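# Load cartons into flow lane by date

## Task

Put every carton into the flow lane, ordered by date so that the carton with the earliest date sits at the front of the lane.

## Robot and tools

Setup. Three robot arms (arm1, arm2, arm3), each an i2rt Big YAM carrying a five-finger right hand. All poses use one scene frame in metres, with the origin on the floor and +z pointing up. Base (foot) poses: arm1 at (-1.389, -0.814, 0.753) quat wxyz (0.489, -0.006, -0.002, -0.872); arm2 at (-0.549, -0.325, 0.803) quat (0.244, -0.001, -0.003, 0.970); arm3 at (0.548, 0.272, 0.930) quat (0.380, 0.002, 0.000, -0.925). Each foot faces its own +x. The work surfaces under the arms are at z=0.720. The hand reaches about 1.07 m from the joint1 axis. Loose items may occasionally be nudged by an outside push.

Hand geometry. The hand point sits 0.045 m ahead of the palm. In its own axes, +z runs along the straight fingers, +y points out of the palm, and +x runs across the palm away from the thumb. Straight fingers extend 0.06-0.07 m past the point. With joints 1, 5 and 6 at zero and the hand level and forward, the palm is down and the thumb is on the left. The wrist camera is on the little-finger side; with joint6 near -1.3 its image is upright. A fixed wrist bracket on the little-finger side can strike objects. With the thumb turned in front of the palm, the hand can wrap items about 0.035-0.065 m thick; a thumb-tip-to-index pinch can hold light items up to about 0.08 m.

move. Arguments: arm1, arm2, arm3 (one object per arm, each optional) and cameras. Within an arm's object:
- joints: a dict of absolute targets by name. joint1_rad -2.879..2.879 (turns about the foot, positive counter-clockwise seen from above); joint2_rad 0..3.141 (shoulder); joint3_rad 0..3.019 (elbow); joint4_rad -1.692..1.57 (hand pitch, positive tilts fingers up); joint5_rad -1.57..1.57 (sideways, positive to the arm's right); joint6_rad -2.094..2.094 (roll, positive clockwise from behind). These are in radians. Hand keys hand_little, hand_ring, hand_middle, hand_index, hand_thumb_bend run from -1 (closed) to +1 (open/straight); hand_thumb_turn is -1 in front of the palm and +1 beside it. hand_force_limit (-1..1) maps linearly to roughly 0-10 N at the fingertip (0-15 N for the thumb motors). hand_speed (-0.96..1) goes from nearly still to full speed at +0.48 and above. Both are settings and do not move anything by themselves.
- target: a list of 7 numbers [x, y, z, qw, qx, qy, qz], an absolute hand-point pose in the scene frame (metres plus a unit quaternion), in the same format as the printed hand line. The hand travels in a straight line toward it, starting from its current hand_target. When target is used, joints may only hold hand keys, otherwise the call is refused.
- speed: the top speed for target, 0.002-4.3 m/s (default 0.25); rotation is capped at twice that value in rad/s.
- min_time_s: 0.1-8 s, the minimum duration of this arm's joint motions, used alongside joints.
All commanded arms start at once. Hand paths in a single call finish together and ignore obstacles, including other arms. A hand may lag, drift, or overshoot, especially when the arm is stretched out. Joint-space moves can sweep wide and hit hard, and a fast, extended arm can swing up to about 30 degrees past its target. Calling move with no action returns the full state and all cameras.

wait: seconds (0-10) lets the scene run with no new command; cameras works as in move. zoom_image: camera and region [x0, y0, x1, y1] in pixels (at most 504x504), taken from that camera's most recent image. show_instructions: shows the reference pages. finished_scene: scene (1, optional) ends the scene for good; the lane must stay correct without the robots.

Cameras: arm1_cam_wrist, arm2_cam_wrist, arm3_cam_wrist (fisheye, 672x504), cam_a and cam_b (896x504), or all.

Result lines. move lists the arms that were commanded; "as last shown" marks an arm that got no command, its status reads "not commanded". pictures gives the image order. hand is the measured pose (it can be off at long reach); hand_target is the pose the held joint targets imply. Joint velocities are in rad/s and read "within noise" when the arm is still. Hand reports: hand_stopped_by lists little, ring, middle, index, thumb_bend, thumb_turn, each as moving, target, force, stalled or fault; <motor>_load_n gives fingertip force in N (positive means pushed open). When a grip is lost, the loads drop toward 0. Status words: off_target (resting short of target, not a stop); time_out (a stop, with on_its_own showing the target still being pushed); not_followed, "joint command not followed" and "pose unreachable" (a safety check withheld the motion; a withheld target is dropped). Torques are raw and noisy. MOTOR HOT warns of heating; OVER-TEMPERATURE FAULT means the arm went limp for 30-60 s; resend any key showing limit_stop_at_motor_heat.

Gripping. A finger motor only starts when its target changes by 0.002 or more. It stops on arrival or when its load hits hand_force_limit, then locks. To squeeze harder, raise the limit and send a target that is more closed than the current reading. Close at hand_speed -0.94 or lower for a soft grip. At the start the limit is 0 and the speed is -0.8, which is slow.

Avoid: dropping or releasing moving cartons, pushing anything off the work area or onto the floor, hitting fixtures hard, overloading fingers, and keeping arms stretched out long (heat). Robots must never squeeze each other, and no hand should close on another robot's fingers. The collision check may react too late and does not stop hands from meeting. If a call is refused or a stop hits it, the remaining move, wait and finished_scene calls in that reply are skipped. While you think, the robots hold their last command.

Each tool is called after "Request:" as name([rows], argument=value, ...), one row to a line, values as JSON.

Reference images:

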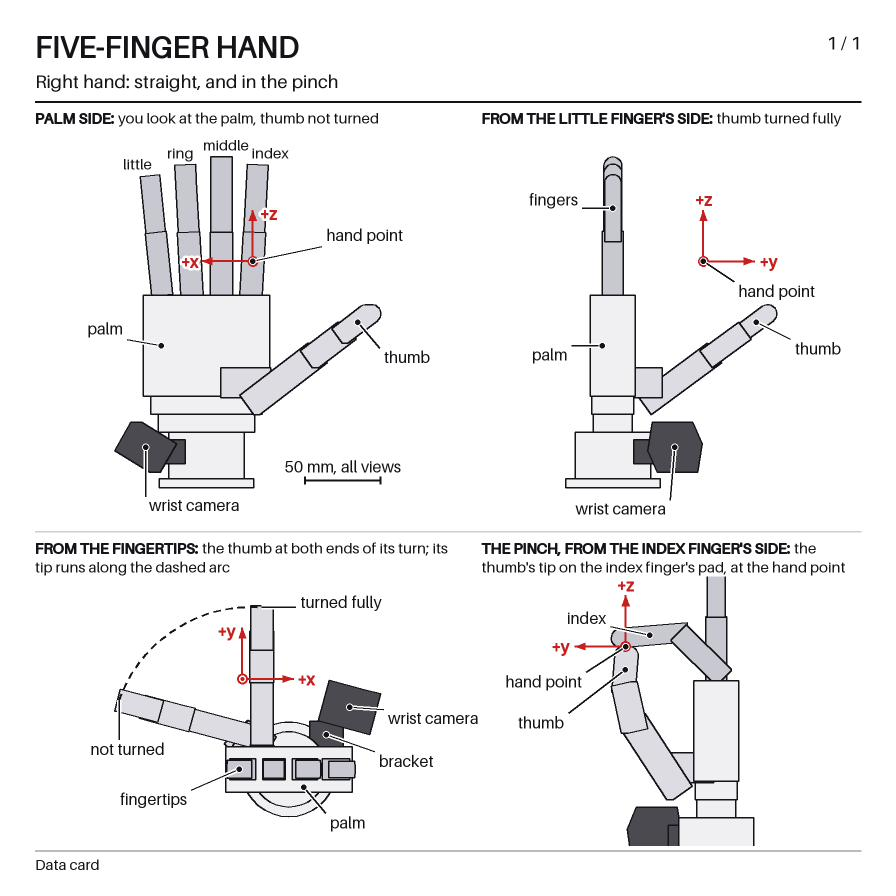

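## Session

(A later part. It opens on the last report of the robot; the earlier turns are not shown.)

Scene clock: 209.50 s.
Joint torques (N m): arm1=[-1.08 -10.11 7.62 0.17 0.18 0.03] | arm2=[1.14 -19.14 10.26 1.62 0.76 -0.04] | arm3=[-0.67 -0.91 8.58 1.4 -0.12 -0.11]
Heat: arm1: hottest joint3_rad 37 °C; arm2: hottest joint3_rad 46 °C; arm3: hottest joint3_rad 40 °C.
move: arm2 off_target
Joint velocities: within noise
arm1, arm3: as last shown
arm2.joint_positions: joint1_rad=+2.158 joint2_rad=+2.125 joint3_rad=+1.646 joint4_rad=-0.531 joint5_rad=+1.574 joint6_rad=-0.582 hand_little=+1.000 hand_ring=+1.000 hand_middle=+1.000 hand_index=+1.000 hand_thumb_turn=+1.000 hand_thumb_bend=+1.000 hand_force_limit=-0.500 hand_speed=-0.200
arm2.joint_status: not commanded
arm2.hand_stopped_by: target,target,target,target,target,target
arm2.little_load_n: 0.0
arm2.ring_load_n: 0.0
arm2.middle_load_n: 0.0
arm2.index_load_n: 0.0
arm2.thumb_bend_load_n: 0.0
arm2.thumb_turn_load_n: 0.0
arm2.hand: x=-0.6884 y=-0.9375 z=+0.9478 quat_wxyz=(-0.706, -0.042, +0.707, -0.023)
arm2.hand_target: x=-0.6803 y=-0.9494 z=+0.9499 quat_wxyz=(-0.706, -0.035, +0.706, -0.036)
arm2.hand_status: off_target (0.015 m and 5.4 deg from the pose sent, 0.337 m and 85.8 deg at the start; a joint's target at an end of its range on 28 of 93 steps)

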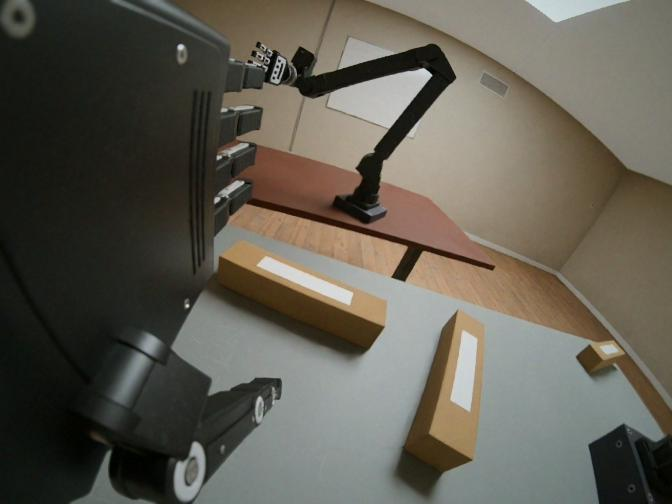

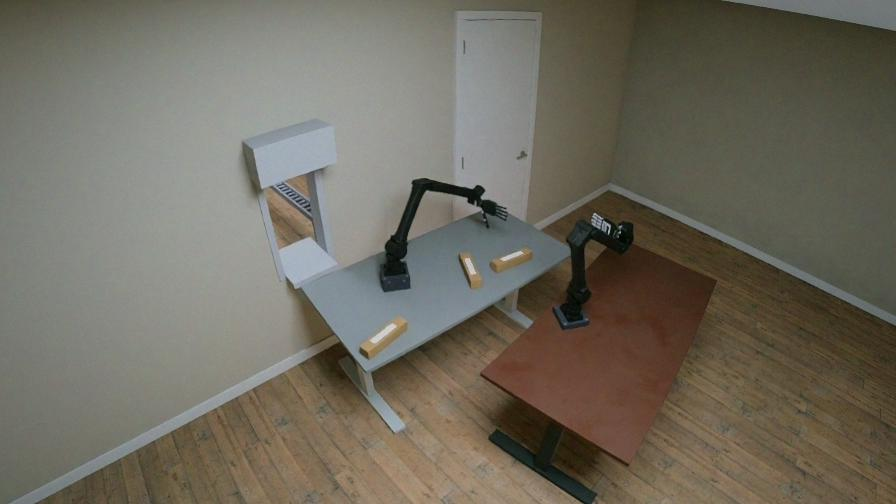

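Request:
zoom_image(camera="arm2_cam_wrist", region=[210, 230, 400, 360])

Request:
zoom_image(camera="arm2_cam_wrist", region=[390, 300, 500, 480])

Request:
zoom_image(camera="arm2_cam_wrist", region=[320, 30, 430, 140])

Request:
zoom_image(camera="arm2_cam_wrist", region=[560, 320, 660, 400])

Scaled by 2.653 from the camera's image (finer frame: 960x720).

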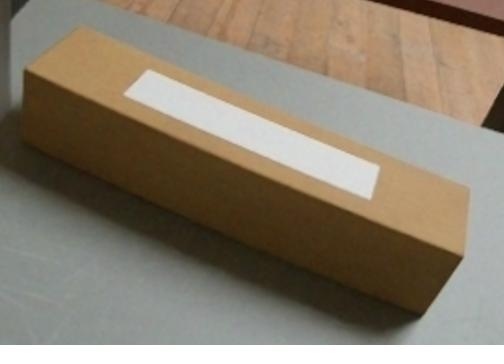

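Scaled by 2.800 from the camera's image (finer frame: 960x720).

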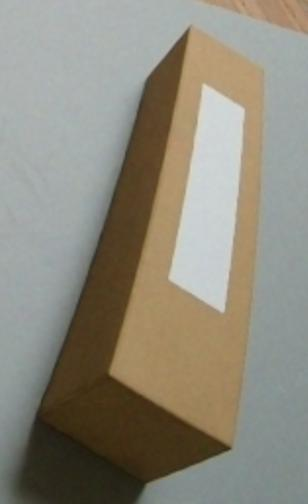

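Scaled by 4.582 from the camera's image (finer frame: 960x720).

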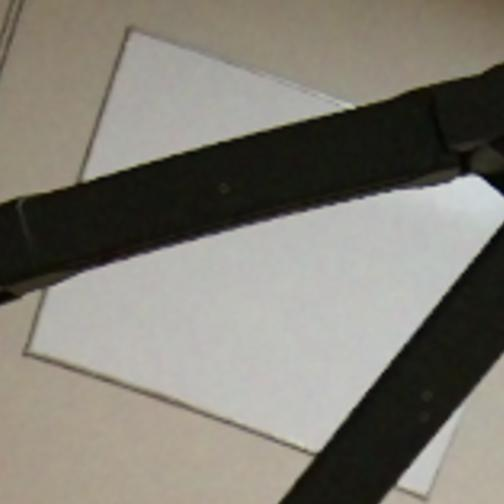

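Scaled by 5.040 from the camera's image (finer frame: 960x720).

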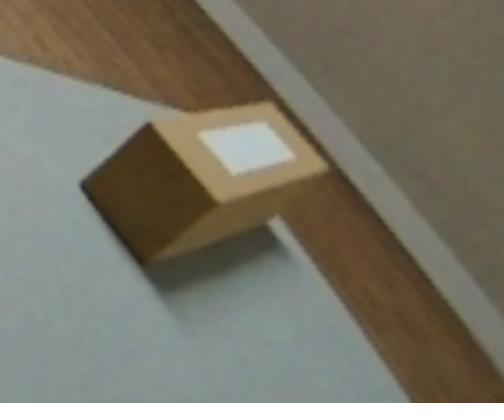

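Request:
move(arm2={"target": [-0.62, -0.80, 1.1, -0.179, -0.453, 0.857, -0.17], "speed": 0.35}, arm1={"target": [-0.92, -1.16, 0.97, 0.3265, -0.6272, -0.3265, -0.6272], "speed": 0.2}, arm3={"joints": {"joint1_rad": 2.6, "joint2_rad": 2.278, "joint3_rad": 2.386, "joint4_rad": -0.5}, "min_time_s": 3}, cameras=["all"])

Scene clock: 214.70 s.
Joint torques (N m): arm1=[0.15 -13.57 10.41 0.98 0.01 -0.22] | arm2=[-1.44 -11.46 11.92 1.03 -0.01 -0.1] | arm3=[-1.67 -19.84 14.76 1.42 0.11 -0.12]
Heat: arm1: hottest joint3_rad 37 °C; arm2: hottest joint3_rad 47 °C; arm3: hottest joint3_rad 41 °C.
move: arm1 off_target; arm2 off_target; arm3 done
Joint velocities: within noise
arm1.joint_positions: joint1_rad=+1.133 joint2_rad=+1.679 joint3_rad=+0.917 joint4_rad=+0.890 joint5_rad=-1.575 joint6_rad=-1.401 hand_little=+1.000 hand_ring=+1.000 hand_middle=+1.000 hand_index=+1.000 hand_thumb_turn=-1.000 hand_thumb_bend=-0.900 hand_force_limit=-0.500 hand_speed=+0.200
arm1.joint_status: not commanded
arm1.hand_stopped_by: target,target,target,target,target,target
arm1.little_load_n: 0.0
arm1.ring_load_n: 0.0
arm1.middle_load_n: 0.0
arm1.index_load_n: 0.0
arm1.thumb_bend_load_n: 0.0
arm1.thumb_turn_load_n: 0.0
arm1.hand: x=-0.9288 y=-1.1532 z=+0.9647 quat_wxyz=(-0.217, +0.685, +0.193, +0.669)
arm1.hand_target: x=-0.9199 y=-1.1593 z=+0.9699 quat_wxyz=(-0.208, +0.680, +0.209, +0.671)
arm1.hand_status: off_target (0.012 m and 21.4 deg from the pose sent, 0.360 m and 62.8 deg at the start; pose on its path clipped on 44 of 115 steps; a joint's target at an end of its range on 115 of 115 steps)
arm2.joint_positions: joint1_rad=+2.071 joint2_rad=+1.402 joint3_rad=+1.466 joint4_rad=-1.189 joint5_rad=+0.157 joint6_rad=-1.009 hand_little=+1.000 hand_ring=+1.000 hand_middle=+1.000 hand_index=+1.000 hand_thumb_turn=+1.000 hand_thumb_bend=+1.000 hand_force_limit=-0.500 hand_speed=-0.200
arm2.joint_status: not commanded
arm2.hand_stopped_by: target,target,target,target,target,target
arm2.little_load_n: 0.0
arm2.ring_load_n: 0.0
arm2.middle_load_n: 0.0
arm2.index_load_n: 0.0
arm2.thumb_bend_load_n: 0.0
arm2.thumb_turn_load_n: 0.0
arm2.hand: x=-0.6124 y=-0.7932 z=+1.0790 quat_wxyz=(-0.170, -0.458, +0.859, -0.154)
arm2.hand_target: x=-0.6198 y=-0.7993 z=+1.0998 quat_wxyz=(-0.179, -0.453, +0.857, -0.170)
arm2.hand_status: off_target (0.023 m and 2.2 deg from the pose sent, 0.216 m and 82.1 deg at the start)
arm3.joint_positions: joint1_rad=+2.603 joint2_rad=+2.297 joint3_rad=+2.333 joint4_rad=-0.495 joint5_rad=+0.212 joint6_rad=-1.140 hand_little=+1.000 hand_ring=+1.000 hand_middle=+1.000 hand_index=+1.000 hand_thumb_turn=+1.000 hand_thumb_bend=+1.000 hand_force_limit=+0.000 hand_speed=-0.800
arm3.joint_status: all done
arm3.hand_stopped_by: target,target,target,target,target,target
arm3.little_load_n: 0.0
arm3.ring_load_n: 0.0
arm3.middle_load_n: 0.0
arm3.index_load_n: 0.0
arm3.thumb_bend_load_n: 0.0
arm3.thumb_turn_load_n: 0.0
arm3.hand: x=+1.4515 y=+0.4098 z=+1.1543 quat_wxyz=(-0.089, +0.835, -0.135, +0.526)
arm3.hand_target: x=+1.4555 y=+0.4080 z=+1.2022 quat_wxyz=(-0.098, +0.817, -0.135, +0.552)
arm3.hand_status: not commanded
pictures: arm1_cam_wrist, arm2_cam_wrist, arm3_cam_wrist, cam_a, cam_b

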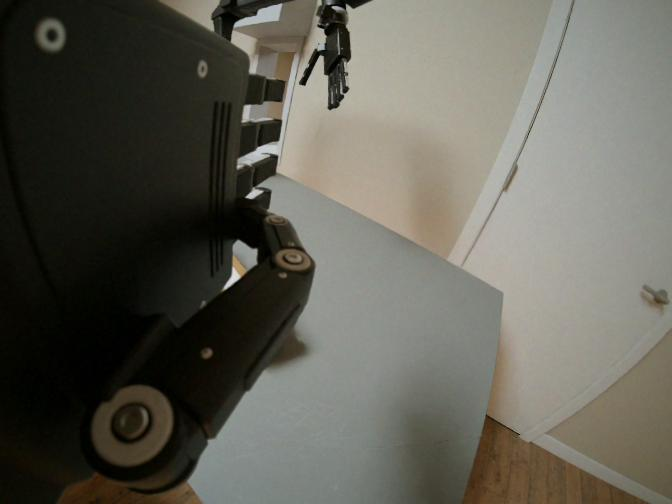

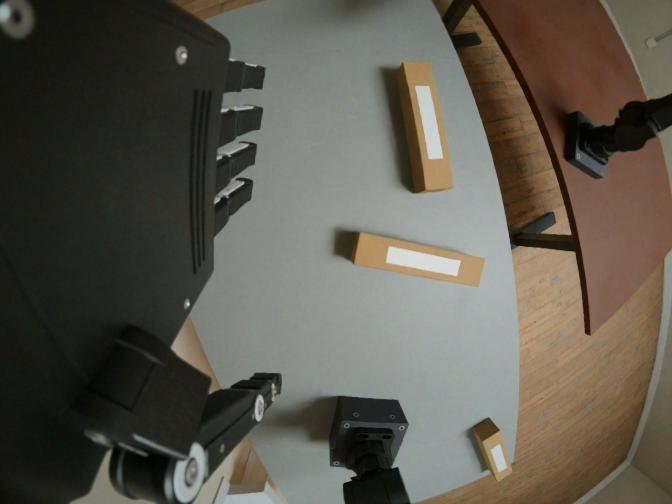

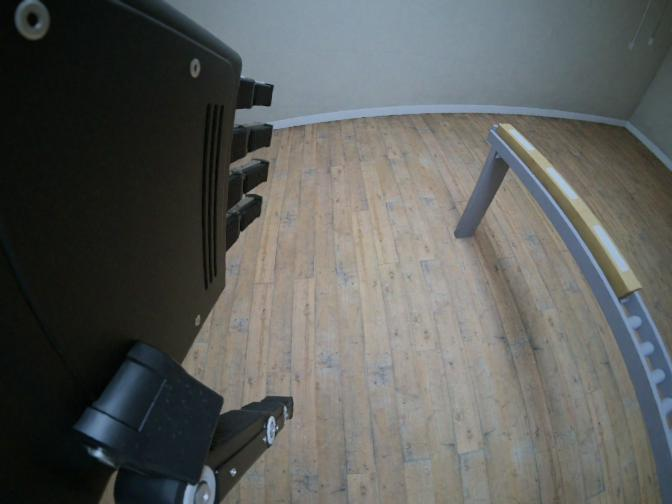

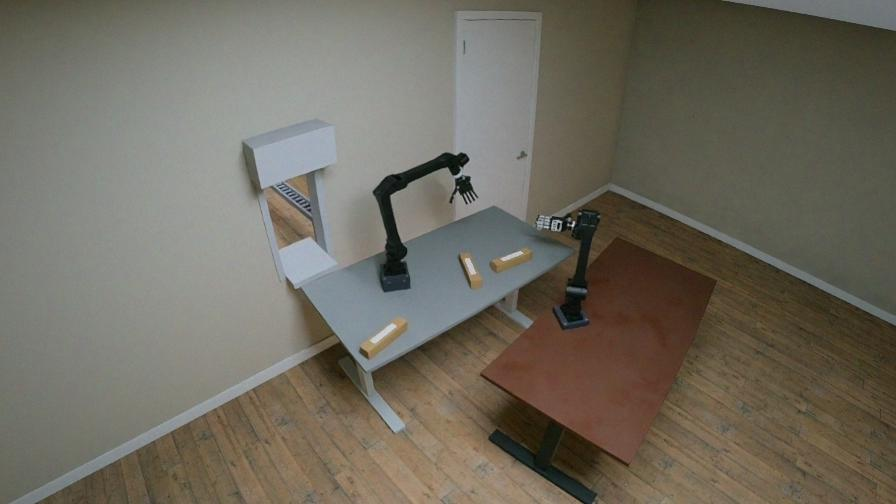

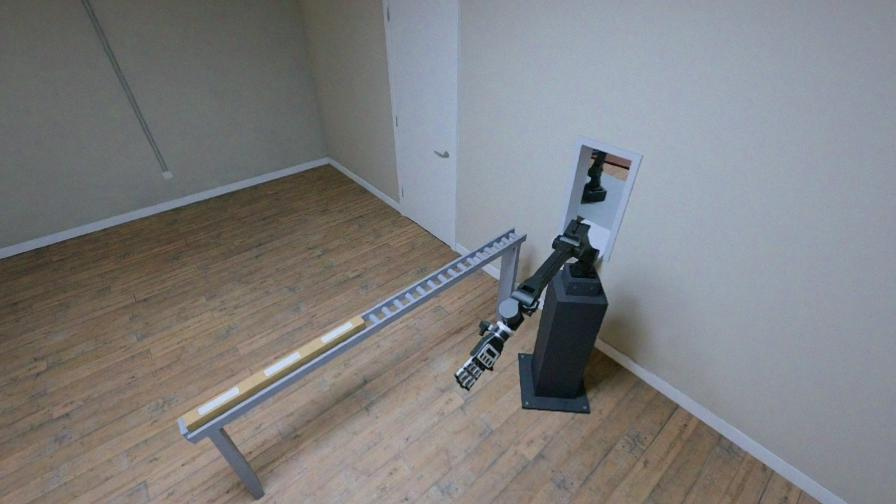

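Request:
zoom_image(camera="arm3_cam_wrist", region=[480, 110, 660, 310])

Request:
zoom_image(camera="arm2_cam_wrist", region=[330, 50, 500, 300])

Scaled by 2.520 from the camera's image (finer frame: 960x720).

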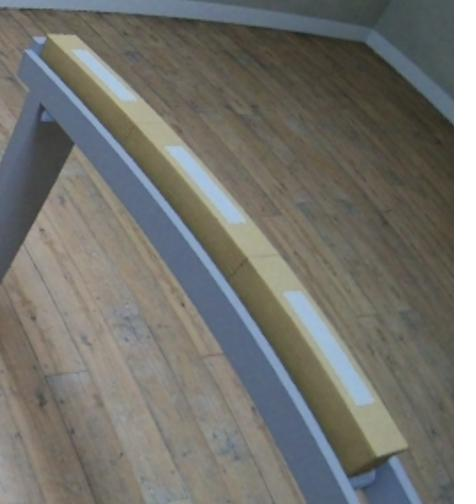

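Scaled by 2.016 from the camera's image (finer frame: 960x720).

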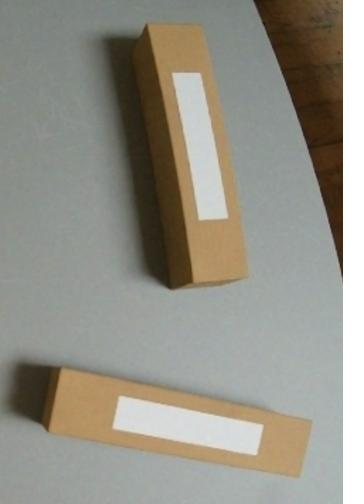

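Request:
move(arm2={"joints": {"joint1_rad": -0.3, "joint2_rad": 1.08, "joint3_rad": 1.197, "joint4_rad": -1.17, "hand_speed": 0.2, "hand_index": 0.7, "hand_middle": 0.7, "hand_ring": 0.7, "hand_little": 0.7, "hand_thumb_turn": -1}, "min_time_s": 3}, arm3={"joints": {"joint1_rad": 1.6, "joint2_rad": 1.4, "joint3_rad": 1.417, "joint4_rad": -0.865}, "min_time_s": 3}, arm1={"target": [-1.05, -1.05, 1.1, 0.3265, -0.6272, -0.3265, -0.6272], "speed": 0.2})

Request:
move(arm2={"target": [-0.883, -0.025, 0.92, 0.2573, -0.6212, -0.6839, 0.2833], "speed": 0.35}, cameras=["arm2_cam_wrist", "cam_a"])

Scene clock: 219.00 s.
Joint torques (N m): arm1=[-1.44 -7.77 8.66 0.17 0.23 0.03] | arm2=[-1.32 -6.89 8.4 1.95 0.12 -0.08] | arm3=[-1.26 -9.35 9.73 1.02 0.16 -0.12]
Heat: arm1: hottest joint3_rad 37 °C; arm2: hottest joint3_rad 47 °C; arm3: hottest joint3_rad 40 °C.
move: arm1 off_target; arm2 done; arm3 done
Joint velocities: within noise
arm1.joint_positions: joint1_rad=+1.026 joint2_rad=+1.023 joint3_rad=+0.656 joint4_rad=+0.730 joint5_rad=-1.575 joint6_rad=-1.227 hand_little=+1.000 hand_ring=+1.000 hand_middle=+1.000 hand_index=+1.000 hand_thumb_turn=-1.000 hand_thumb_bend=-0.900 hand_force_limit=-0.500 hand_speed=+0.200
arm1.joint_status: not commanded
arm1.hand_stopped_by: target,target,target,target,target,target
arm1.little_load_n: 0.0
arm1.ring_load_n: 0.0
arm1.middle_load_n: 0.0
arm1.index_load_n: 0.0
arm1.thumb_bend_load_n: 0.0
arm1.thumb_turn_load_n: 0.0
arm1.hand: x=-1.0450 y=-1.0485 z=+1.1014 quat_wxyz=(-0.159, +0.689, +0.178, +0.684)
arm1.hand_target: x=-1.0490 y=-1.0495 z=+1.1000 quat_wxyz=(-0.161, +0.691, +0.170, +0.684)
arm1.hand_status: off_target (0.005 m and 27.4 deg from the pose sent, 0.209 m and 21.4 deg at the start; pose on its path clipped on 82 of 109 steps; a joint's target at an end of its range on 109 of 109 steps)
arm2.joint_positions: joint1_rad=-0.286 joint2_rad=+1.091 joint3_rad=+1.199 joint4_rad=-1.184 joint5_rad=+0.154 joint6_rad=-1.010 hand_little=+0.700 hand_ring=+0.700 hand_middle=+0.700 hand_index=+0.700 hand_thumb_turn=-1.000 hand_thumb_bend=+1.000 hand_force_limit=-0.500 hand_speed=+0.200
arm2.joint_status: all done
arm2.hand_stopped_by: target,target,target,target,target,target
arm2.little_load_n: 0.0
arm2.ring_load_n: 0.0
arm2.middle_load_n: 0.0
arm2.index_load_n: 0.0
arm2.thumb_bend_load_n: 0.0
arm2.thumb_turn_load_n: 0.0
arm2.hand: x=-0.7609 y=-0.0281 z=+1.0856 quat_wxyz=(-0.235, +0.614, +0.746, +0.104)
arm2.hand_target: x=-0.7576 y=-0.0236 z=+1.0901 quat_wxyz=(-0.245, +0.614, +0.742, +0.108)
arm2.hand_status: not commanded
arm3.joint_positions: joint1_rad=+1.600 joint2_rad=+1.414 joint3_rad=+1.417 joint4_rad=-0.856 joint5_rad=+0.212 joint6_rad=-1.140 hand_little=+1.000 hand_ring=+1.000 hand_middle=+1.000 hand_index=+1.000 hand_thumb_turn=+1.000 hand_thumb_bend=+1.000 hand_force_limit=+0.000 hand_speed=-0.800
arm3.joint_status: all done
arm3.hand_stopped_by: target,target,target,target,target,target
arm3.little_load_n: 0.0
arm3.ring_load_n: 0.0
arm3.middle_load_n: 0.0
arm3.index_load_n: 0.5
arm3.thumb_bend_load_n: 0.0
arm3.thumb_turn_load_n: 0.0
arm3.hand: x=+0.8810 y=-0.1600 z=+1.2204 quat_wxyz=(+0.154, +0.749, -0.554, +0.329)
arm3.hand_target: x=+0.8779 y=-0.1572 z=+1.2266 quat_wxyz=(+0.155, +0.750, -0.551, +0.331)
arm3.hand_status: not commanded
pictures: none

Scene clock: 221.07 s.
Joint torques (N m): arm1=[-1.44 -7.82 8.69 0.14 0.23 0.02] | arm2=[-1.32 -9.58 8.03 1.76 -0.52 0.14] | arm3=[-1.32 -9.47 9.73 1.03 0.15 -0.11]
Heat: arm1: hottest joint3_rad 37 °C; arm2: hottest joint3_rad 47 °C; arm3: hottest joint3_rad 40 °C.
move: arm2 done
Joint velocities: within noise
arm1, arm3: as last shown
arm2.joint_positions: joint1_rad=-0.446 joint2_rad=+1.419 joint3_rad=+1.014 joint4_rad=-0.712 joint5_rad=-0.664 joint6_rad=-0.898 hand_little=+0.700 hand_ring=+0.700 hand_middle=+0.700 hand_index=+0.700 hand_thumb_turn=-1.000 hand_thumb_bend=+1.000 hand_force_limit=-0.500 hand_speed=+0.200
arm2.joint_status: not commanded
arm2.hand_stopped_by: target,target,target,target,target,target
arm2.little_load_n: 0.0
arm2.ring_load_n: 0.0
arm2.middle_load_n: -0.5
arm2.index_load_n: 0.0
arm2.thumb_bend_load_n: 0.0
arm2.thumb_turn_load_n: 0.0
arm2.hand: x=-0.8845 y=-0.0325 z=+0.9211 quat_wxyz=(-0.253, +0.614, +0.692, -0.283)
arm2.hand_target: x=-0.8829 y=-0.0252 z=+0.9200 quat_wxyz=(-0.257, +0.621, +0.684, -0.283)
arm2.hand_status: done (0.008 m and 1.3 deg from the pose sent, 0.206 m and 45.4 deg at the start)
arm3.index_load_n: 0.0

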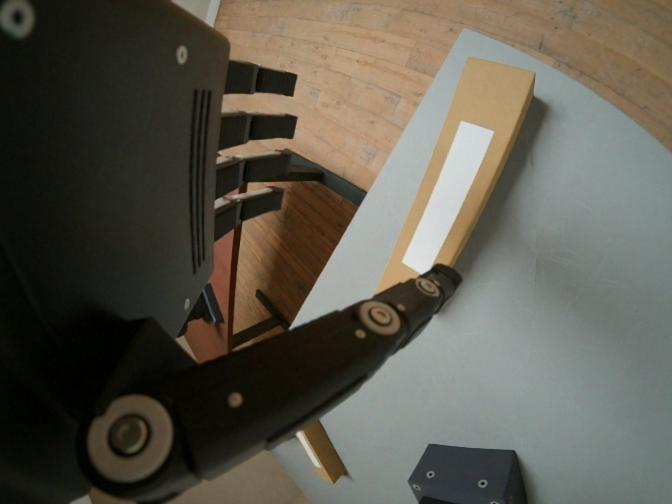

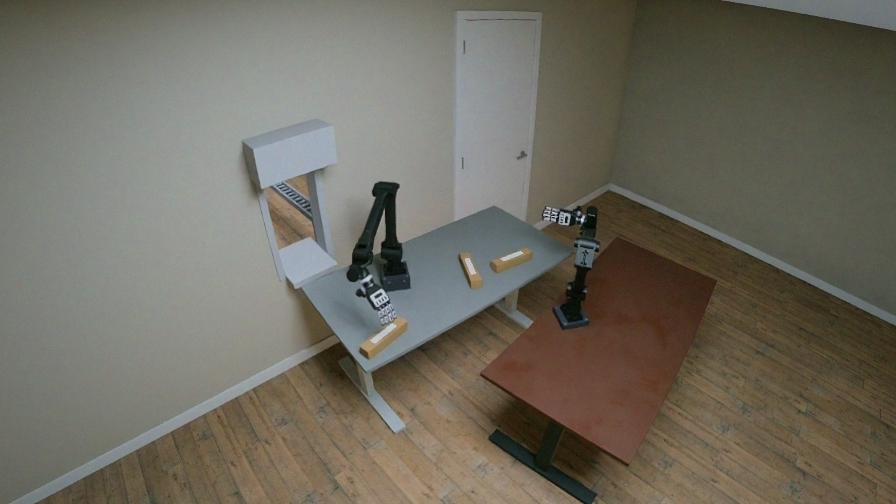

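Request:
move(arm2={"target": [-0.876, -0.023, 0.80, 0.2511, -0.6061, -0.6973, 0.2888], "speed": 0.15})

Request:
move(arm2={"target": [-0.876, -0.023, 0.758, 0.2511, -0.6061, -0.6973, 0.2888], "speed": 0.08}, cameras=["arm2_cam_wrist"])

Scene clock: 223.17 s.
Joint torques (N m): arm1=[-1.49 -7.88 8.66 0.16 0.23 0.03] | arm2=[-1.55 -10.4 6.56 1.68 -0.54 -0.07] | arm3=[-1.2 -9.35 9.72 1.03 0.16 -0.12]
Heat: arm1: hottest joint3_rad 37 °C; arm2: hottest joint3_rad 47 °C; arm3: hottest joint3_rad 40 °C.
move: arm2 done
Joint velocities: within noise
arm1, arm3: as last shown
arm2.joint_positions: joint1_rad=-0.461 joint2_rad=+1.613 joint3_rad=+0.872 joint4_rad=-0.414 joint5_rad=-0.689 joint6_rad=-0.945 hand_little=+0.700 hand_ring=+0.700 hand_middle=+0.700 hand_index=+0.700 hand_thumb_turn=-1.000 hand_thumb_bend=+1.000 hand_force_limit=-0.500 hand_speed=+0.200
arm2.joint_status: not commanded
arm2.hand_stopped_by: target,target,target,target,target,target
arm2.little_load_n: 0.0
arm2.ring_load_n: 0.0
arm2.middle_load_n: 0.0
arm2.index_load_n: 0.0
arm2.thumb_bend_load_n: 0.0
arm2.thumb_turn_load_n: 0.0
arm2.hand: x=-0.8792 y=-0.0306 z=+0.8046 quat_wxyz=(-0.247, +0.605, +0.699, -0.291)
arm2.hand_target: x=-0.8760 y=-0.0231 z=+0.8002 quat_wxyz=(-0.251, +0.606, +0.697, -0.289)
arm2.hand_status: done (0.009 m and 0.6 deg from the pose sent, 0.122 m and 1.3 deg at the start)
pictures: none

Scene clock: 224.40 s.
Joint torques (N m): arm1=[-1.49 -7.71 8.66 0.16 0.23 0.03] | arm2=[-1.55 -10.7 5.72 1.7 -0.53 -0.06] | arm3=[-1.26 -9.35 9.73 1.02 0.15 -0.11]
Heat: arm1: hottest joint3_rad 37 °C; arm2: hottest joint3_rad 46 °C; arm3: hottest joint3_rad 40 °C.
move: arm2 done
Joint velocities: within noise
arm1, arm3: as last shown
arm2.joint_positions: joint1_rad=-0.461 joint2_rad=+1.702 joint3_rad=+0.843 joint4_rad=-0.290 joint5_rad=-0.689 joint6_rad=-0.946 hand_little=+0.700 hand_ring=+0.700 hand_middle=+0.700 hand_index=+0.700 hand_thumb_turn=-1.000 hand_thumb_bend=+1.000 hand_force_limit=-0.500 hand_speed=+0.200
arm2.joint_status: not commanded
arm2.hand_stopped_by: target,target,target,target,target,target
arm2.little_load_n: 0.0
arm2.ring_load_n: -0.5
arm2.middle_load_n: 0.0
arm2.index_load_n: 0.0
arm2.thumb_bend_load_n: 0.0
arm2.thumb_turn_load_n: 0.0
arm2.hand: x=-0.8801 y=-0.0289 z=+0.7641 quat_wxyz=(-0.249, +0.604, +0.699, -0.290)
arm2.hand_target: x=-0.8760 y=-0.0232 z=+0.7582 quat_wxyz=(-0.251, +0.606, +0.697, -0.289)
arm2.hand_status: done (0.009 m and 0.5 deg from the pose sent, 0.047 m and 0.6 deg at the start)
arm3.middle_load_n: -0.5

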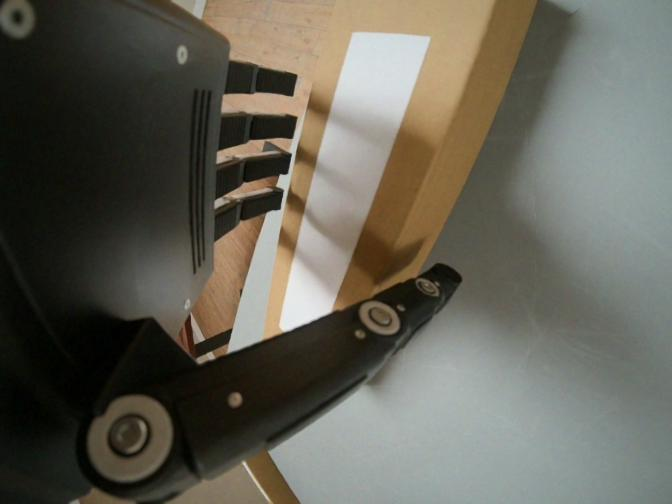

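Request:
move(arm2={"joints": {"hand_speed": -0.8, "hand_force_limit": 0, "hand_index": 0.4, "hand_middle": 0.4, "hand_ring": 0.4, "hand_little": 0.4}})

Request:
move(arm2={"joints": {"hand_speed": -0.92, "hand_force_limit": 0, "hand_index": -0.02, "hand_middle": -0.02, "hand_thumb_bend": -0.05}})

Request:
move(arm2={"joints": {"hand_force_limit": -0.5, "hand_ring": -0.1, "hand_little": -0.1}}, cameras=["arm2_cam_wrist"])

Scene clock: 225.70 s.
Joint torques (N m): arm1=[-1.44 -7.82 8.66 0.14 0.23 0.03] | arm2=[-1.38 -10.87 5.72 1.74 -0.52 -0.06] | arm3=[-1.32 -9.41 9.73 1.01 0.16 -0.11]
Heat: arm1: hottest joint3_rad 37 °C; arm2: hottest joint3_rad 46 °C; arm3: hottest joint3_rad 40 °C.
move: arm2 done
Joint velocities: within noise
arm1, arm3: as last shown
arm2.joint_positions: joint1_rad=-0.461 joint2_rad=+1.702 joint3_rad=+0.843 joint4_rad=-0.290 joint5_rad=-0.689 joint6_rad=-0.946 hand_little=+0.400 hand_ring=+0.400 hand_middle=+0.400 hand_index=+0.400 hand_thumb_turn=-1.000 hand_thumb_bend=+1.000 hand_force_limit=+0.000 hand_speed=-0.800
arm2.joint_status: all done
arm2.hand_stopped_by: target,target,target,target,target,target
arm2.little_load_n: 0.0
arm2.ring_load_n: 0.0
arm2.middle_load_n: 0.0
arm2.index_load_n: 0.0
arm2.thumb_bend_load_n: 0.0
arm2.thumb_turn_load_n: 0.0
arm2.hand: x=-0.8801 y=-0.0289 z=+0.7641 quat_wxyz=(-0.249, +0.604, +0.699, -0.290)
arm2.hand_target: x=-0.8760 y=-0.0232 z=+0.7582 quat_wxyz=(-0.251, +0.606, +0.697, -0.289)
arm2.hand_status: not commanded
arm3.middle_load_n: 0.0
pictures: none

Scene clock: 230.13 s.
Joint torques (N m): arm1=[-1.55 -7.77 8.66 0.13 0.23 0.03] | arm2=[-1.49 -10.75 5.71 1.69 -0.5 -0.06] | arm3=[-1.38 -9.35 9.72 1.03 0.16 -0.12]
Heat: arm1: hottest joint3_rad 37 °C; arm2: hottest joint3_rad 45 °C; arm3: hottest joint3_rad 40 °C.
move: arm2 off_target
Joint velocities: within noise
arm1, arm3: as last shown
arm2.joint_positions: joint1_rad=-0.461 joint2_rad=+1.703 joint3_rad=+0.843 joint4_rad=-0.289 joint5_rad=-0.690 joint6_rad=-0.946 hand_little=+0.400 hand_ring=+0.400 hand_middle=+0.125 hand_index=+0.096 hand_thumb_turn=-1.000 hand_thumb_bend=+0.840 hand_force_limit=+0.000 hand_speed=-0.920
arm2.joint_status: hand_middle off_target (ended at +0.125, target -0.020); hand_index off_target (ended at +0.096, target -0.020); hand_thumb_bend off_target (ended at +0.840, target -0.050); the others done
arm2.hand_stopped_by: target,target,force,force,force,target
arm2.little_load_n: 0.0
arm2.ring_load_n: 0.0
arm2.middle_load_n: 5.0
arm2.index_load_n: 5.5
arm2.thumb_bend_load_n: 7.5
arm2.thumb_turn_load_n: 0.0
arm2.hand: x=-0.8803 y=-0.0289 z=+0.7641 quat_wxyz=(-0.249, +0.604, +0.699, -0.290)
arm2.hand_target: x=-0.8760 y=-0.0233 z=+0.7582 quat_wxyz=(-0.251, +0.606, +0.697, -0.289)
arm2.hand_status: not commanded
arm3.thumb_bend_load_n: 0.5
pictures: none

Scene clock: 232.30 s.
Joint torques (N m): arm1=[-1.44 -7.82 8.68 0.14 0.23 0.03] | arm2=[-1.49 -10.81 5.71 1.69 -0.5 -0.06] | arm3=[-1.38 -9.41 9.69 1.01 0.16 -0.11]
Heat: arm1: hottest joint3_rad 37 °C; arm2: hottest joint3_rad 45 °C; arm3: hottest joint3_rad 40 °C.
move: arm2 off_target
Joint velocities: within noise
arm1, arm3: as last shown
arm2.joint_positions: joint1_rad=-0.462 joint2_rad=+1.703 joint3_rad=+0.843 joint4_rad=-0.289 joint5_rad=-0.690 joint6_rad=-0.946 hand_little=+0.042 hand_ring=+0.103 hand_middle=+0.125 hand_index=+0.096 hand_thumb_turn=-1.000 hand_thumb_bend=+0.841 hand_force_limit=-0.500 hand_speed=-0.920
arm2.joint_status: hand_little off_target (ended at +0.042, target -0.100); hand_ring off_target (ended at +0.103, target -0.100); the others done
arm2.hand_stopped_by: force,force,force,force,force,target
arm2.little_load_n: 3.0
arm2.ring_load_n: 1.5
arm2.middle_load_n: 4.0
arm2.index_load_n: 4.5
arm2.thumb_bend_load_n: 9.0
arm2.thumb_turn_load_n: 2.0
arm2.hand: x=-0.8801 y=-0.0288 z=+0.7639 quat_wxyz=(-0.249, +0.604, +0.699, -0.290)
arm2.hand_target: x=-0.8758 y=-0.0232 z=+0.7581 quat_wxyz=(-0.251, +0.606, +0.697, -0.289)
arm2.hand_status: not commanded
arm3.thumb_bend_load_n: 0.0
arm3.thumb_turn_load_n: 0.5

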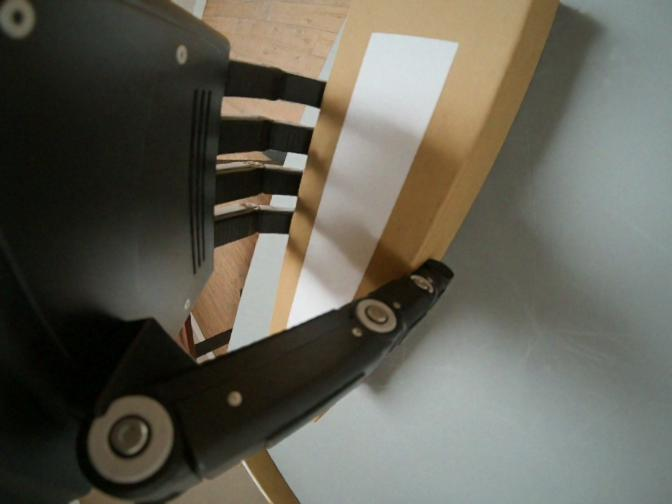

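Request:
move(arm2={"target": [-0.86, -0.04, 1.12, 0.2511, -0.6061, -0.6973, 0.2888], "speed": 0.15})

Request:
move(arm2={"target": [-0.819, -0.068, 1.23, 0.8426, -0.349, -0.1569, 0.3786], "speed": 0.35}, cameras=["arm2_cam_wrist", "cam_a"])

Scene clock: 235.97 s.
Joint torques (N m): arm1=[-1.38 -7.77 8.68 0.17 0.22 0.03] | arm2=[-1.55 -10.7 12.97 0.98 -0.69 -0.02] | arm3=[-1.32 -9.35 9.73 1.01 0.16 -0.11]
Heat: arm1: hottest joint3_rad 37 °C; arm2: hottest joint3_rad 45 °C; arm3: hottest joint3_rad 40 °C.
move: arm2 off_target
Joint velocities: within noise
arm1, arm3: as last shown
arm1.ring_load_n: -0.5
arm2.joint_positions: joint1_rad=-0.475 joint2_rad=+1.321 joint3_rad=+1.379 joint4_rad=-1.289 joint5_rad=-0.690 joint6_rad=-0.966 hand_little=+0.042 hand_ring=+0.103 hand_middle=+0.125 hand_index=+0.096 hand_thumb_turn=-1.000 hand_thumb_bend=+0.841 hand_force_limit=-0.500 hand_speed=-0.920
arm2.joint_status: not commanded
arm2.hand_stopped_by: force,force,force,force,force,target
arm2.little_load_n: 2.5
arm2.ring_load_n: 1.5
arm2.middle_load_n: 3.5
arm2.index_load_n: 5.0
arm2.thumb_bend_load_n: 8.5
arm2.thumb_turn_load_n: 3.0
arm2.hand: x=-0.8585 y=-0.0524 z=+1.0895 quat_wxyz=(-0.217, +0.616, +0.697, -0.296)
arm2.hand_target: x=-0.8592 y=-0.0414 z=+1.1197 quat_wxyz=(-0.251, +0.606, +0.697, -0.288)
arm2.hand_status: off_target (0.033 m and 4.1 deg from the pose sent, 0.357 m and 0.5 deg at the start)
arm3.thumb_turn_load_n: 0.0
pictures: none

Scene clock: 239.50 s.
Joint torques (N m): arm1=[-1.49 -7.82 8.66 0.14 0.23 0.02] | arm2=[1.38 -0.62 9.11 2.77 0.33 -0.06] | arm3=[-1.32 -9.41 9.7 1.01 0.15 -0.11]
Heat: arm1: hottest joint3_rad 37 °C; arm2: hottest joint3_rad 46 °C; arm3: hottest joint3_rad 40 °C.
move: arm2 off_target
Joint velocities: within noise
arm1.joint_positions: joint1_rad=+1.026 joint2_rad=+1.023 joint3_rad=+0.656 joint4_rad=+0.730 joint5_rad=-1.575 joint6_rad=-1.227 hand_little=+1.000 hand_ring=+1.000 hand_middle=+1.000 hand_index=+1.000 hand_thumb_turn=-1.000 hand_thumb_bend=-0.900 hand_force_limit=-0.500 hand_speed=+0.200
arm1.joint_status: not commanded
arm1.hand_stopped_by: target,target,target,target,target,target
arm1.little_load_n: 0.0
arm1.ring_load_n: 0.0
arm1.middle_load_n: 0.0
arm1.index_load_n: 0.0
arm1.thumb_bend_load_n: 0.0
arm1.thumb_turn_load_n: 0.0
arm1.hand: x=-1.0450 y=-1.0485 z=+1.1014 quat_wxyz=(-0.159, +0.689, +0.178, +0.684)
arm1.hand_target: x=-1.0490 y=-1.0495 z=+1.1000 quat_wxyz=(-0.161, +0.691, +0.170, +0.684)
arm1.hand_status: not commanded
arm2.joint_positions: joint1_rad=-0.483 joint2_rad=+0.789 joint3_rad=+0.316 joint4_rad=+1.219 joint5_rad=-0.166 joint6_rad=+0.181 hand_little=+0.042 hand_ring=+0.103 hand_middle=+0.125 hand_index=+0.096 hand_thumb_turn=-1.000 hand_thumb_bend=+0.841 hand_force_limit=-0.500 hand_speed=-0.920
arm2.joint_status: not commanded
arm2.hand_stopped_by: force,force,force,force,force,target
arm2.little_load_n: 2.0
arm2.ring_load_n: 1.0
arm2.middle_load_n: 3.0
arm2.index_load_n: 4.0
arm2.thumb_bend_load_n: 10.0
arm2.thumb_turn_load_n: 2.0
arm2.hand: x=-0.8181 y=-0.0614 z=+1.2127 quat_wxyz=(-0.834, +0.373, +0.159, -0.375)
arm2.hand_target: x=-0.8187 y=-0.0682 z=+1.2297 quat_wxyz=(-0.843, +0.349, +0.157, -0.379)
arm2.hand_status: off_target (0.019 m and 3.0 deg from the pose sent, 0.147 m and 103.5 deg at the start)
arm3.joint_positions: joint1_rad=+1.600 joint2_rad=+1.414 joint3_rad=+1.417 joint4_rad=-0.856 joint5_rad=+0.212 joint6_rad=-1.140 hand_little=+1.000 hand_ring=+1.000 hand_middle=+1.000 hand_index=+1.000 hand_thumb_turn=+1.000 hand_thumb_bend=+1.000 hand_force_limit=+0.000 hand_speed=-0.800
arm3.joint_status: not commanded
arm3.hand_stopped_by: target,target,target,target,target,target
arm3.little_load_n: 0.0
arm3.ring_load_n: 0.0
arm3.middle_load_n: 0.0
arm3.index_load_n: 0.0
arm3.thumb_bend_load_n: 0.0
arm3.thumb_turn_load_n: 0.0
arm3.hand: x=+0.8810 y=-0.1600 z=+1.2204 quat_wxyz=(+0.154, +0.749, -0.554, +0.329)
arm3.hand_target: x=+0.8779 y=-0.1572 z=+1.2266 quat_wxyz=(+0.155, +0.750, -0.551, +0.331)
arm3.hand_status: not commanded

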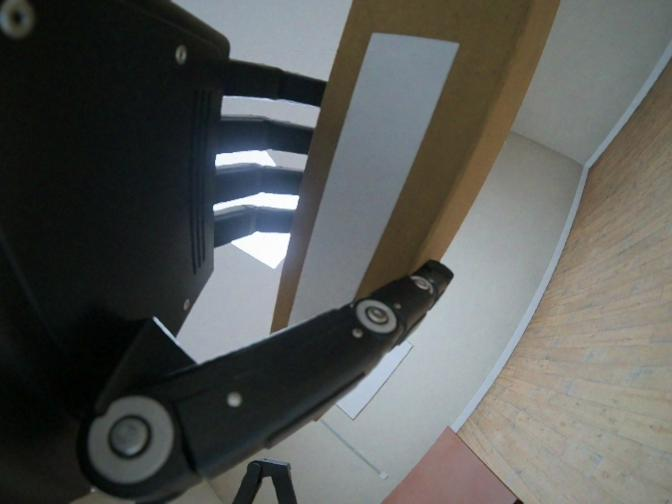

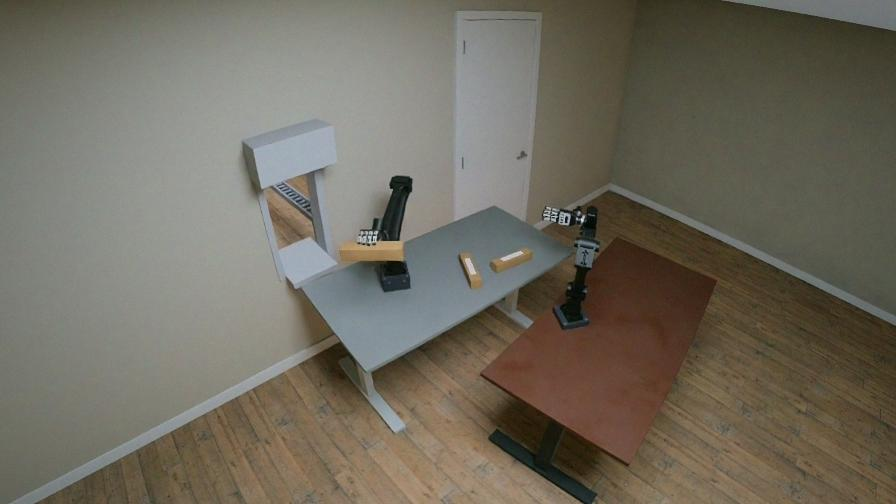

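Request:
zoom_image(camera="cam_a", region=[330, 210, 420, 275])

Request:
move(arm2={"joints": {"joint1_rad": 0.77}, "min_time_s": 3}, arm1={"target": [-1.12, -0.72, 1.25, -0.2998, 0.6202, 0.0761, 0.72], "speed": 0.25}, cameras=["arm1_cam_wrist", "cam_a"])

Scaled by 5.600 from the camera's image (finer frame: 1280x720).

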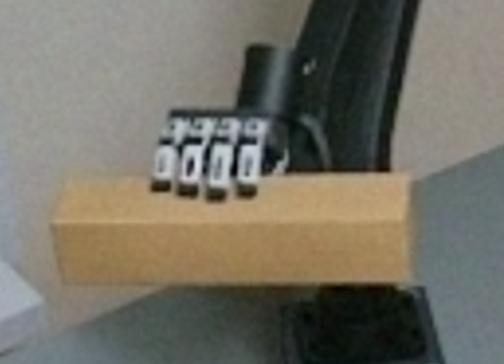

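Scene clock: 243.07 s.
Joint torques (N m): arm1=[0.73 1.38 13.85 1.07 0.14 -0.21] | arm2=[1.38 -0.85 9.09 2.76 0.25 -0.03] | arm3=[-1.26 -9.47 9.7 1.02 0.16 -0.12]
Heat: arm1: hottest joint3_rad 38 °C; arm2: hottest joint3_rad 46 °C; arm3: hottest joint3_rad 40 °C.
move: arm1 off_target; arm2 done
Joint velocities: within noise
arm1.joint_positions: joint1_rad=+2.576 joint2_rad=+0.243 joint3_rad=+0.734 joint4_rad=-0.285 joint5_rad=-0.050 joint6_rad=-1.269 hand_little=+1.000 hand_ring=+1.000 hand_middle=+1.000 hand_index=+1.000 hand_thumb_turn=-1.000 hand_thumb_bend=-0.900 hand_force_limit=-0.500 hand_speed=+0.200
arm1.joint_status: not commanded
arm1.hand_stopped_by: target,target,target,target,target,target
arm1.little_load_n: 0.0
arm1.ring_load_n: 0.0
arm1.middle_load_n: -0.5
arm1.index_load_n: 0.0
arm1.thumb_bend_load_n: 0.0
arm1.thumb_turn_load_n: 0.0
arm1.hand: x=-1.1153 y=-0.7200 z=+1.2268 quat_wxyz=(-0.299, +0.631, +0.070, +0.712)
arm1.hand_target: x=-1.1205 y=-0.7204 z=+1.2495 quat_wxyz=(-0.300, +0.620, +0.076, +0.721)
arm1.hand_status: off_target (0.024 m and 1.7 deg from the pose sent, 0.368 m and 21.8 deg at the start)
arm2.joint_positions: joint1_rad=+0.754 joint2_rad=+0.789 joint3_rad=+0.316 joint4_rad=+1.219 joint5_rad=-0.165 joint6_rad=+0.179 hand_little=+0.042 hand_ring=+0.103 hand_middle=+0.125 hand_index=+0.096 hand_thumb_turn=-1.000 hand_thumb_bend=+0.841 hand_force_limit=-0.500 hand_speed=-0.920
arm2.joint_status: all done
arm2.hand_stopped_by: force,force,force,force,force,target
arm2.little_load_n: 2.0
arm2.ring_load_n: 1.0
arm2.middle_load_n: 3.0
arm2.index_load_n: 4.0
arm2.thumb_bend_load_n: 10.0
arm2.thumb_turn_load_n: 2.5
arm2.hand: x=-0.8902 y=-0.4923 z=+1.2098 quat_wxyz=(-0.461, +0.215, +0.348, -0.787)
arm2.hand_target: x=-0.8838 y=-0.4954 z=+1.2269 quat_wxyz=(-0.465, +0.197, +0.332, -0.796)
arm2.hand_status: not commanded
arm3: as last shown

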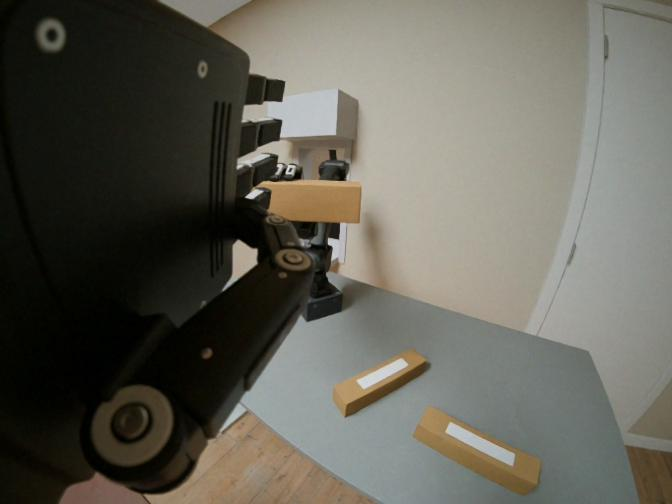

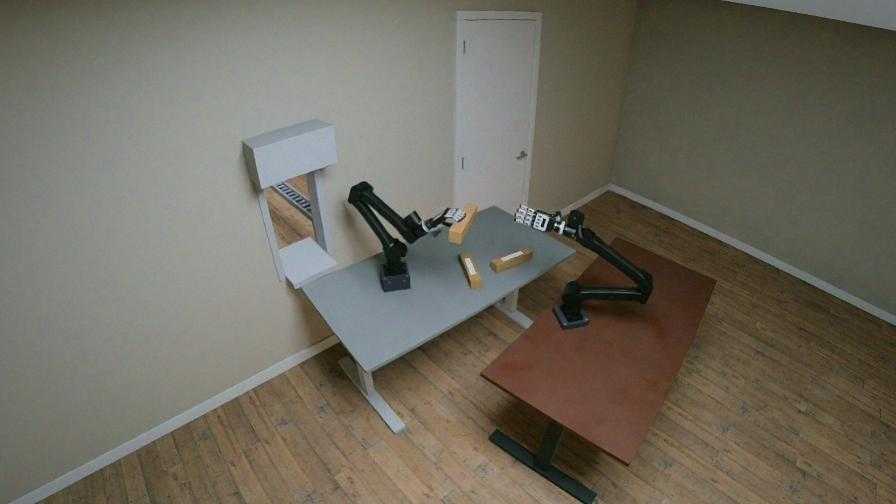

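Request:
move(arm1={"target": [-1.06, -0.61, 1.265, -0.2998, 0.6202, 0.0761, 0.72], "speed": 0.15}, cameras=["arm1_cam_wrist", "cam_a"])

Scene clock: 244.90 s.
Joint torques (N m): arm1=[0.56 -2.55 14.8 2.04 -0.09 -0.17] | arm2=[1.26 -0.97 9.07 2.78 0.26 -0.02] | arm3=[-1.26 -9.35 9.7 0.98 0.15 -0.11]
Heat: arm1: hottest joint3_rad 38 °C; arm2: hottest joint3_rad 46 °C; arm3: hottest joint3_rad 40 °C.
move: arm1 off_target
Joint velocities: within noise
arm1.joint_positions: joint1_rad=+2.880 joint2_rad=+0.577 joint3_rad=+0.810 joint4_rad=-0.052 joint5_rad=+0.183 joint6_rad=-1.325 hand_little=+1.000 hand_ring=+1.000 hand_middle=+1.000 hand_index=+1.000 hand_thumb_turn=-1.000 hand_thumb_bend=-0.900 hand_force_limit=-0.500 hand_speed=+0.200
arm1.joint_status: not commanded
arm1.hand_stopped_by: target,target,target,target,target,target
arm1.little_load_n: 0.0
arm1.ring_load_n: 0.0
arm1.middle_load_n: 0.0
arm1.index_load_n: 0.0
arm1.thumb_bend_load_n: 0.0
arm1.thumb_turn_load_n: 0.0
arm1.hand: x=-1.0564 y=-0.6141 z=+1.2333 quat_wxyz=(-0.315, +0.639, +0.097, +0.695)
arm1.hand_target: x=-1.0600 y=-0.6121 z=+1.2642 quat_wxyz=(-0.326, +0.618, +0.097, +0.709)
arm1.hand_status: off_target (0.032 m and 4.6 deg from the pose sent, 0.129 m and 1.7 deg at the start; a joint's target at an end of its range on 35 of 51 steps)
arm2, arm3: as last shown
arm2.thumb_turn_load_n: 2.0

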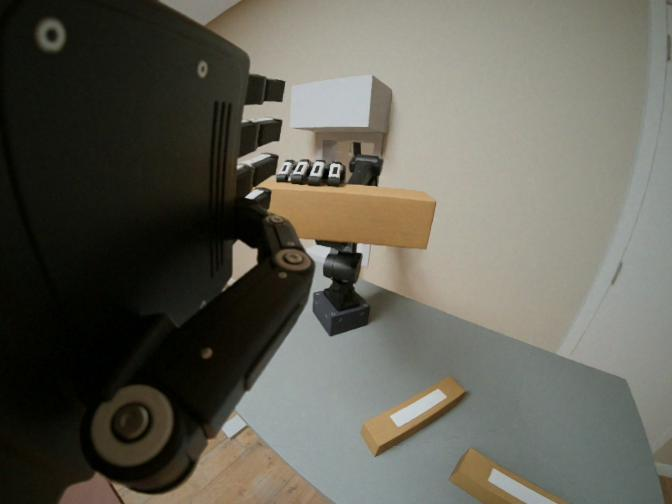

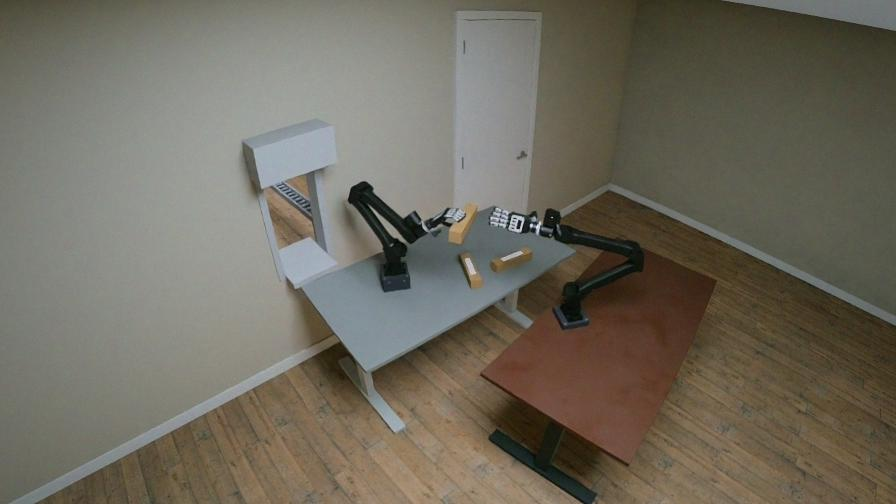

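Request:
zoom_image(camera="arm1_cam_wrist", region=[250, 150, 460, 270])

Scaled by 2.400 from the camera's image (finer frame: 960x720).

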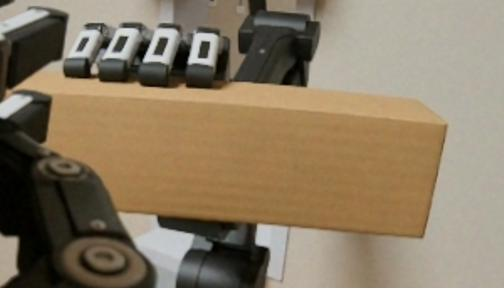

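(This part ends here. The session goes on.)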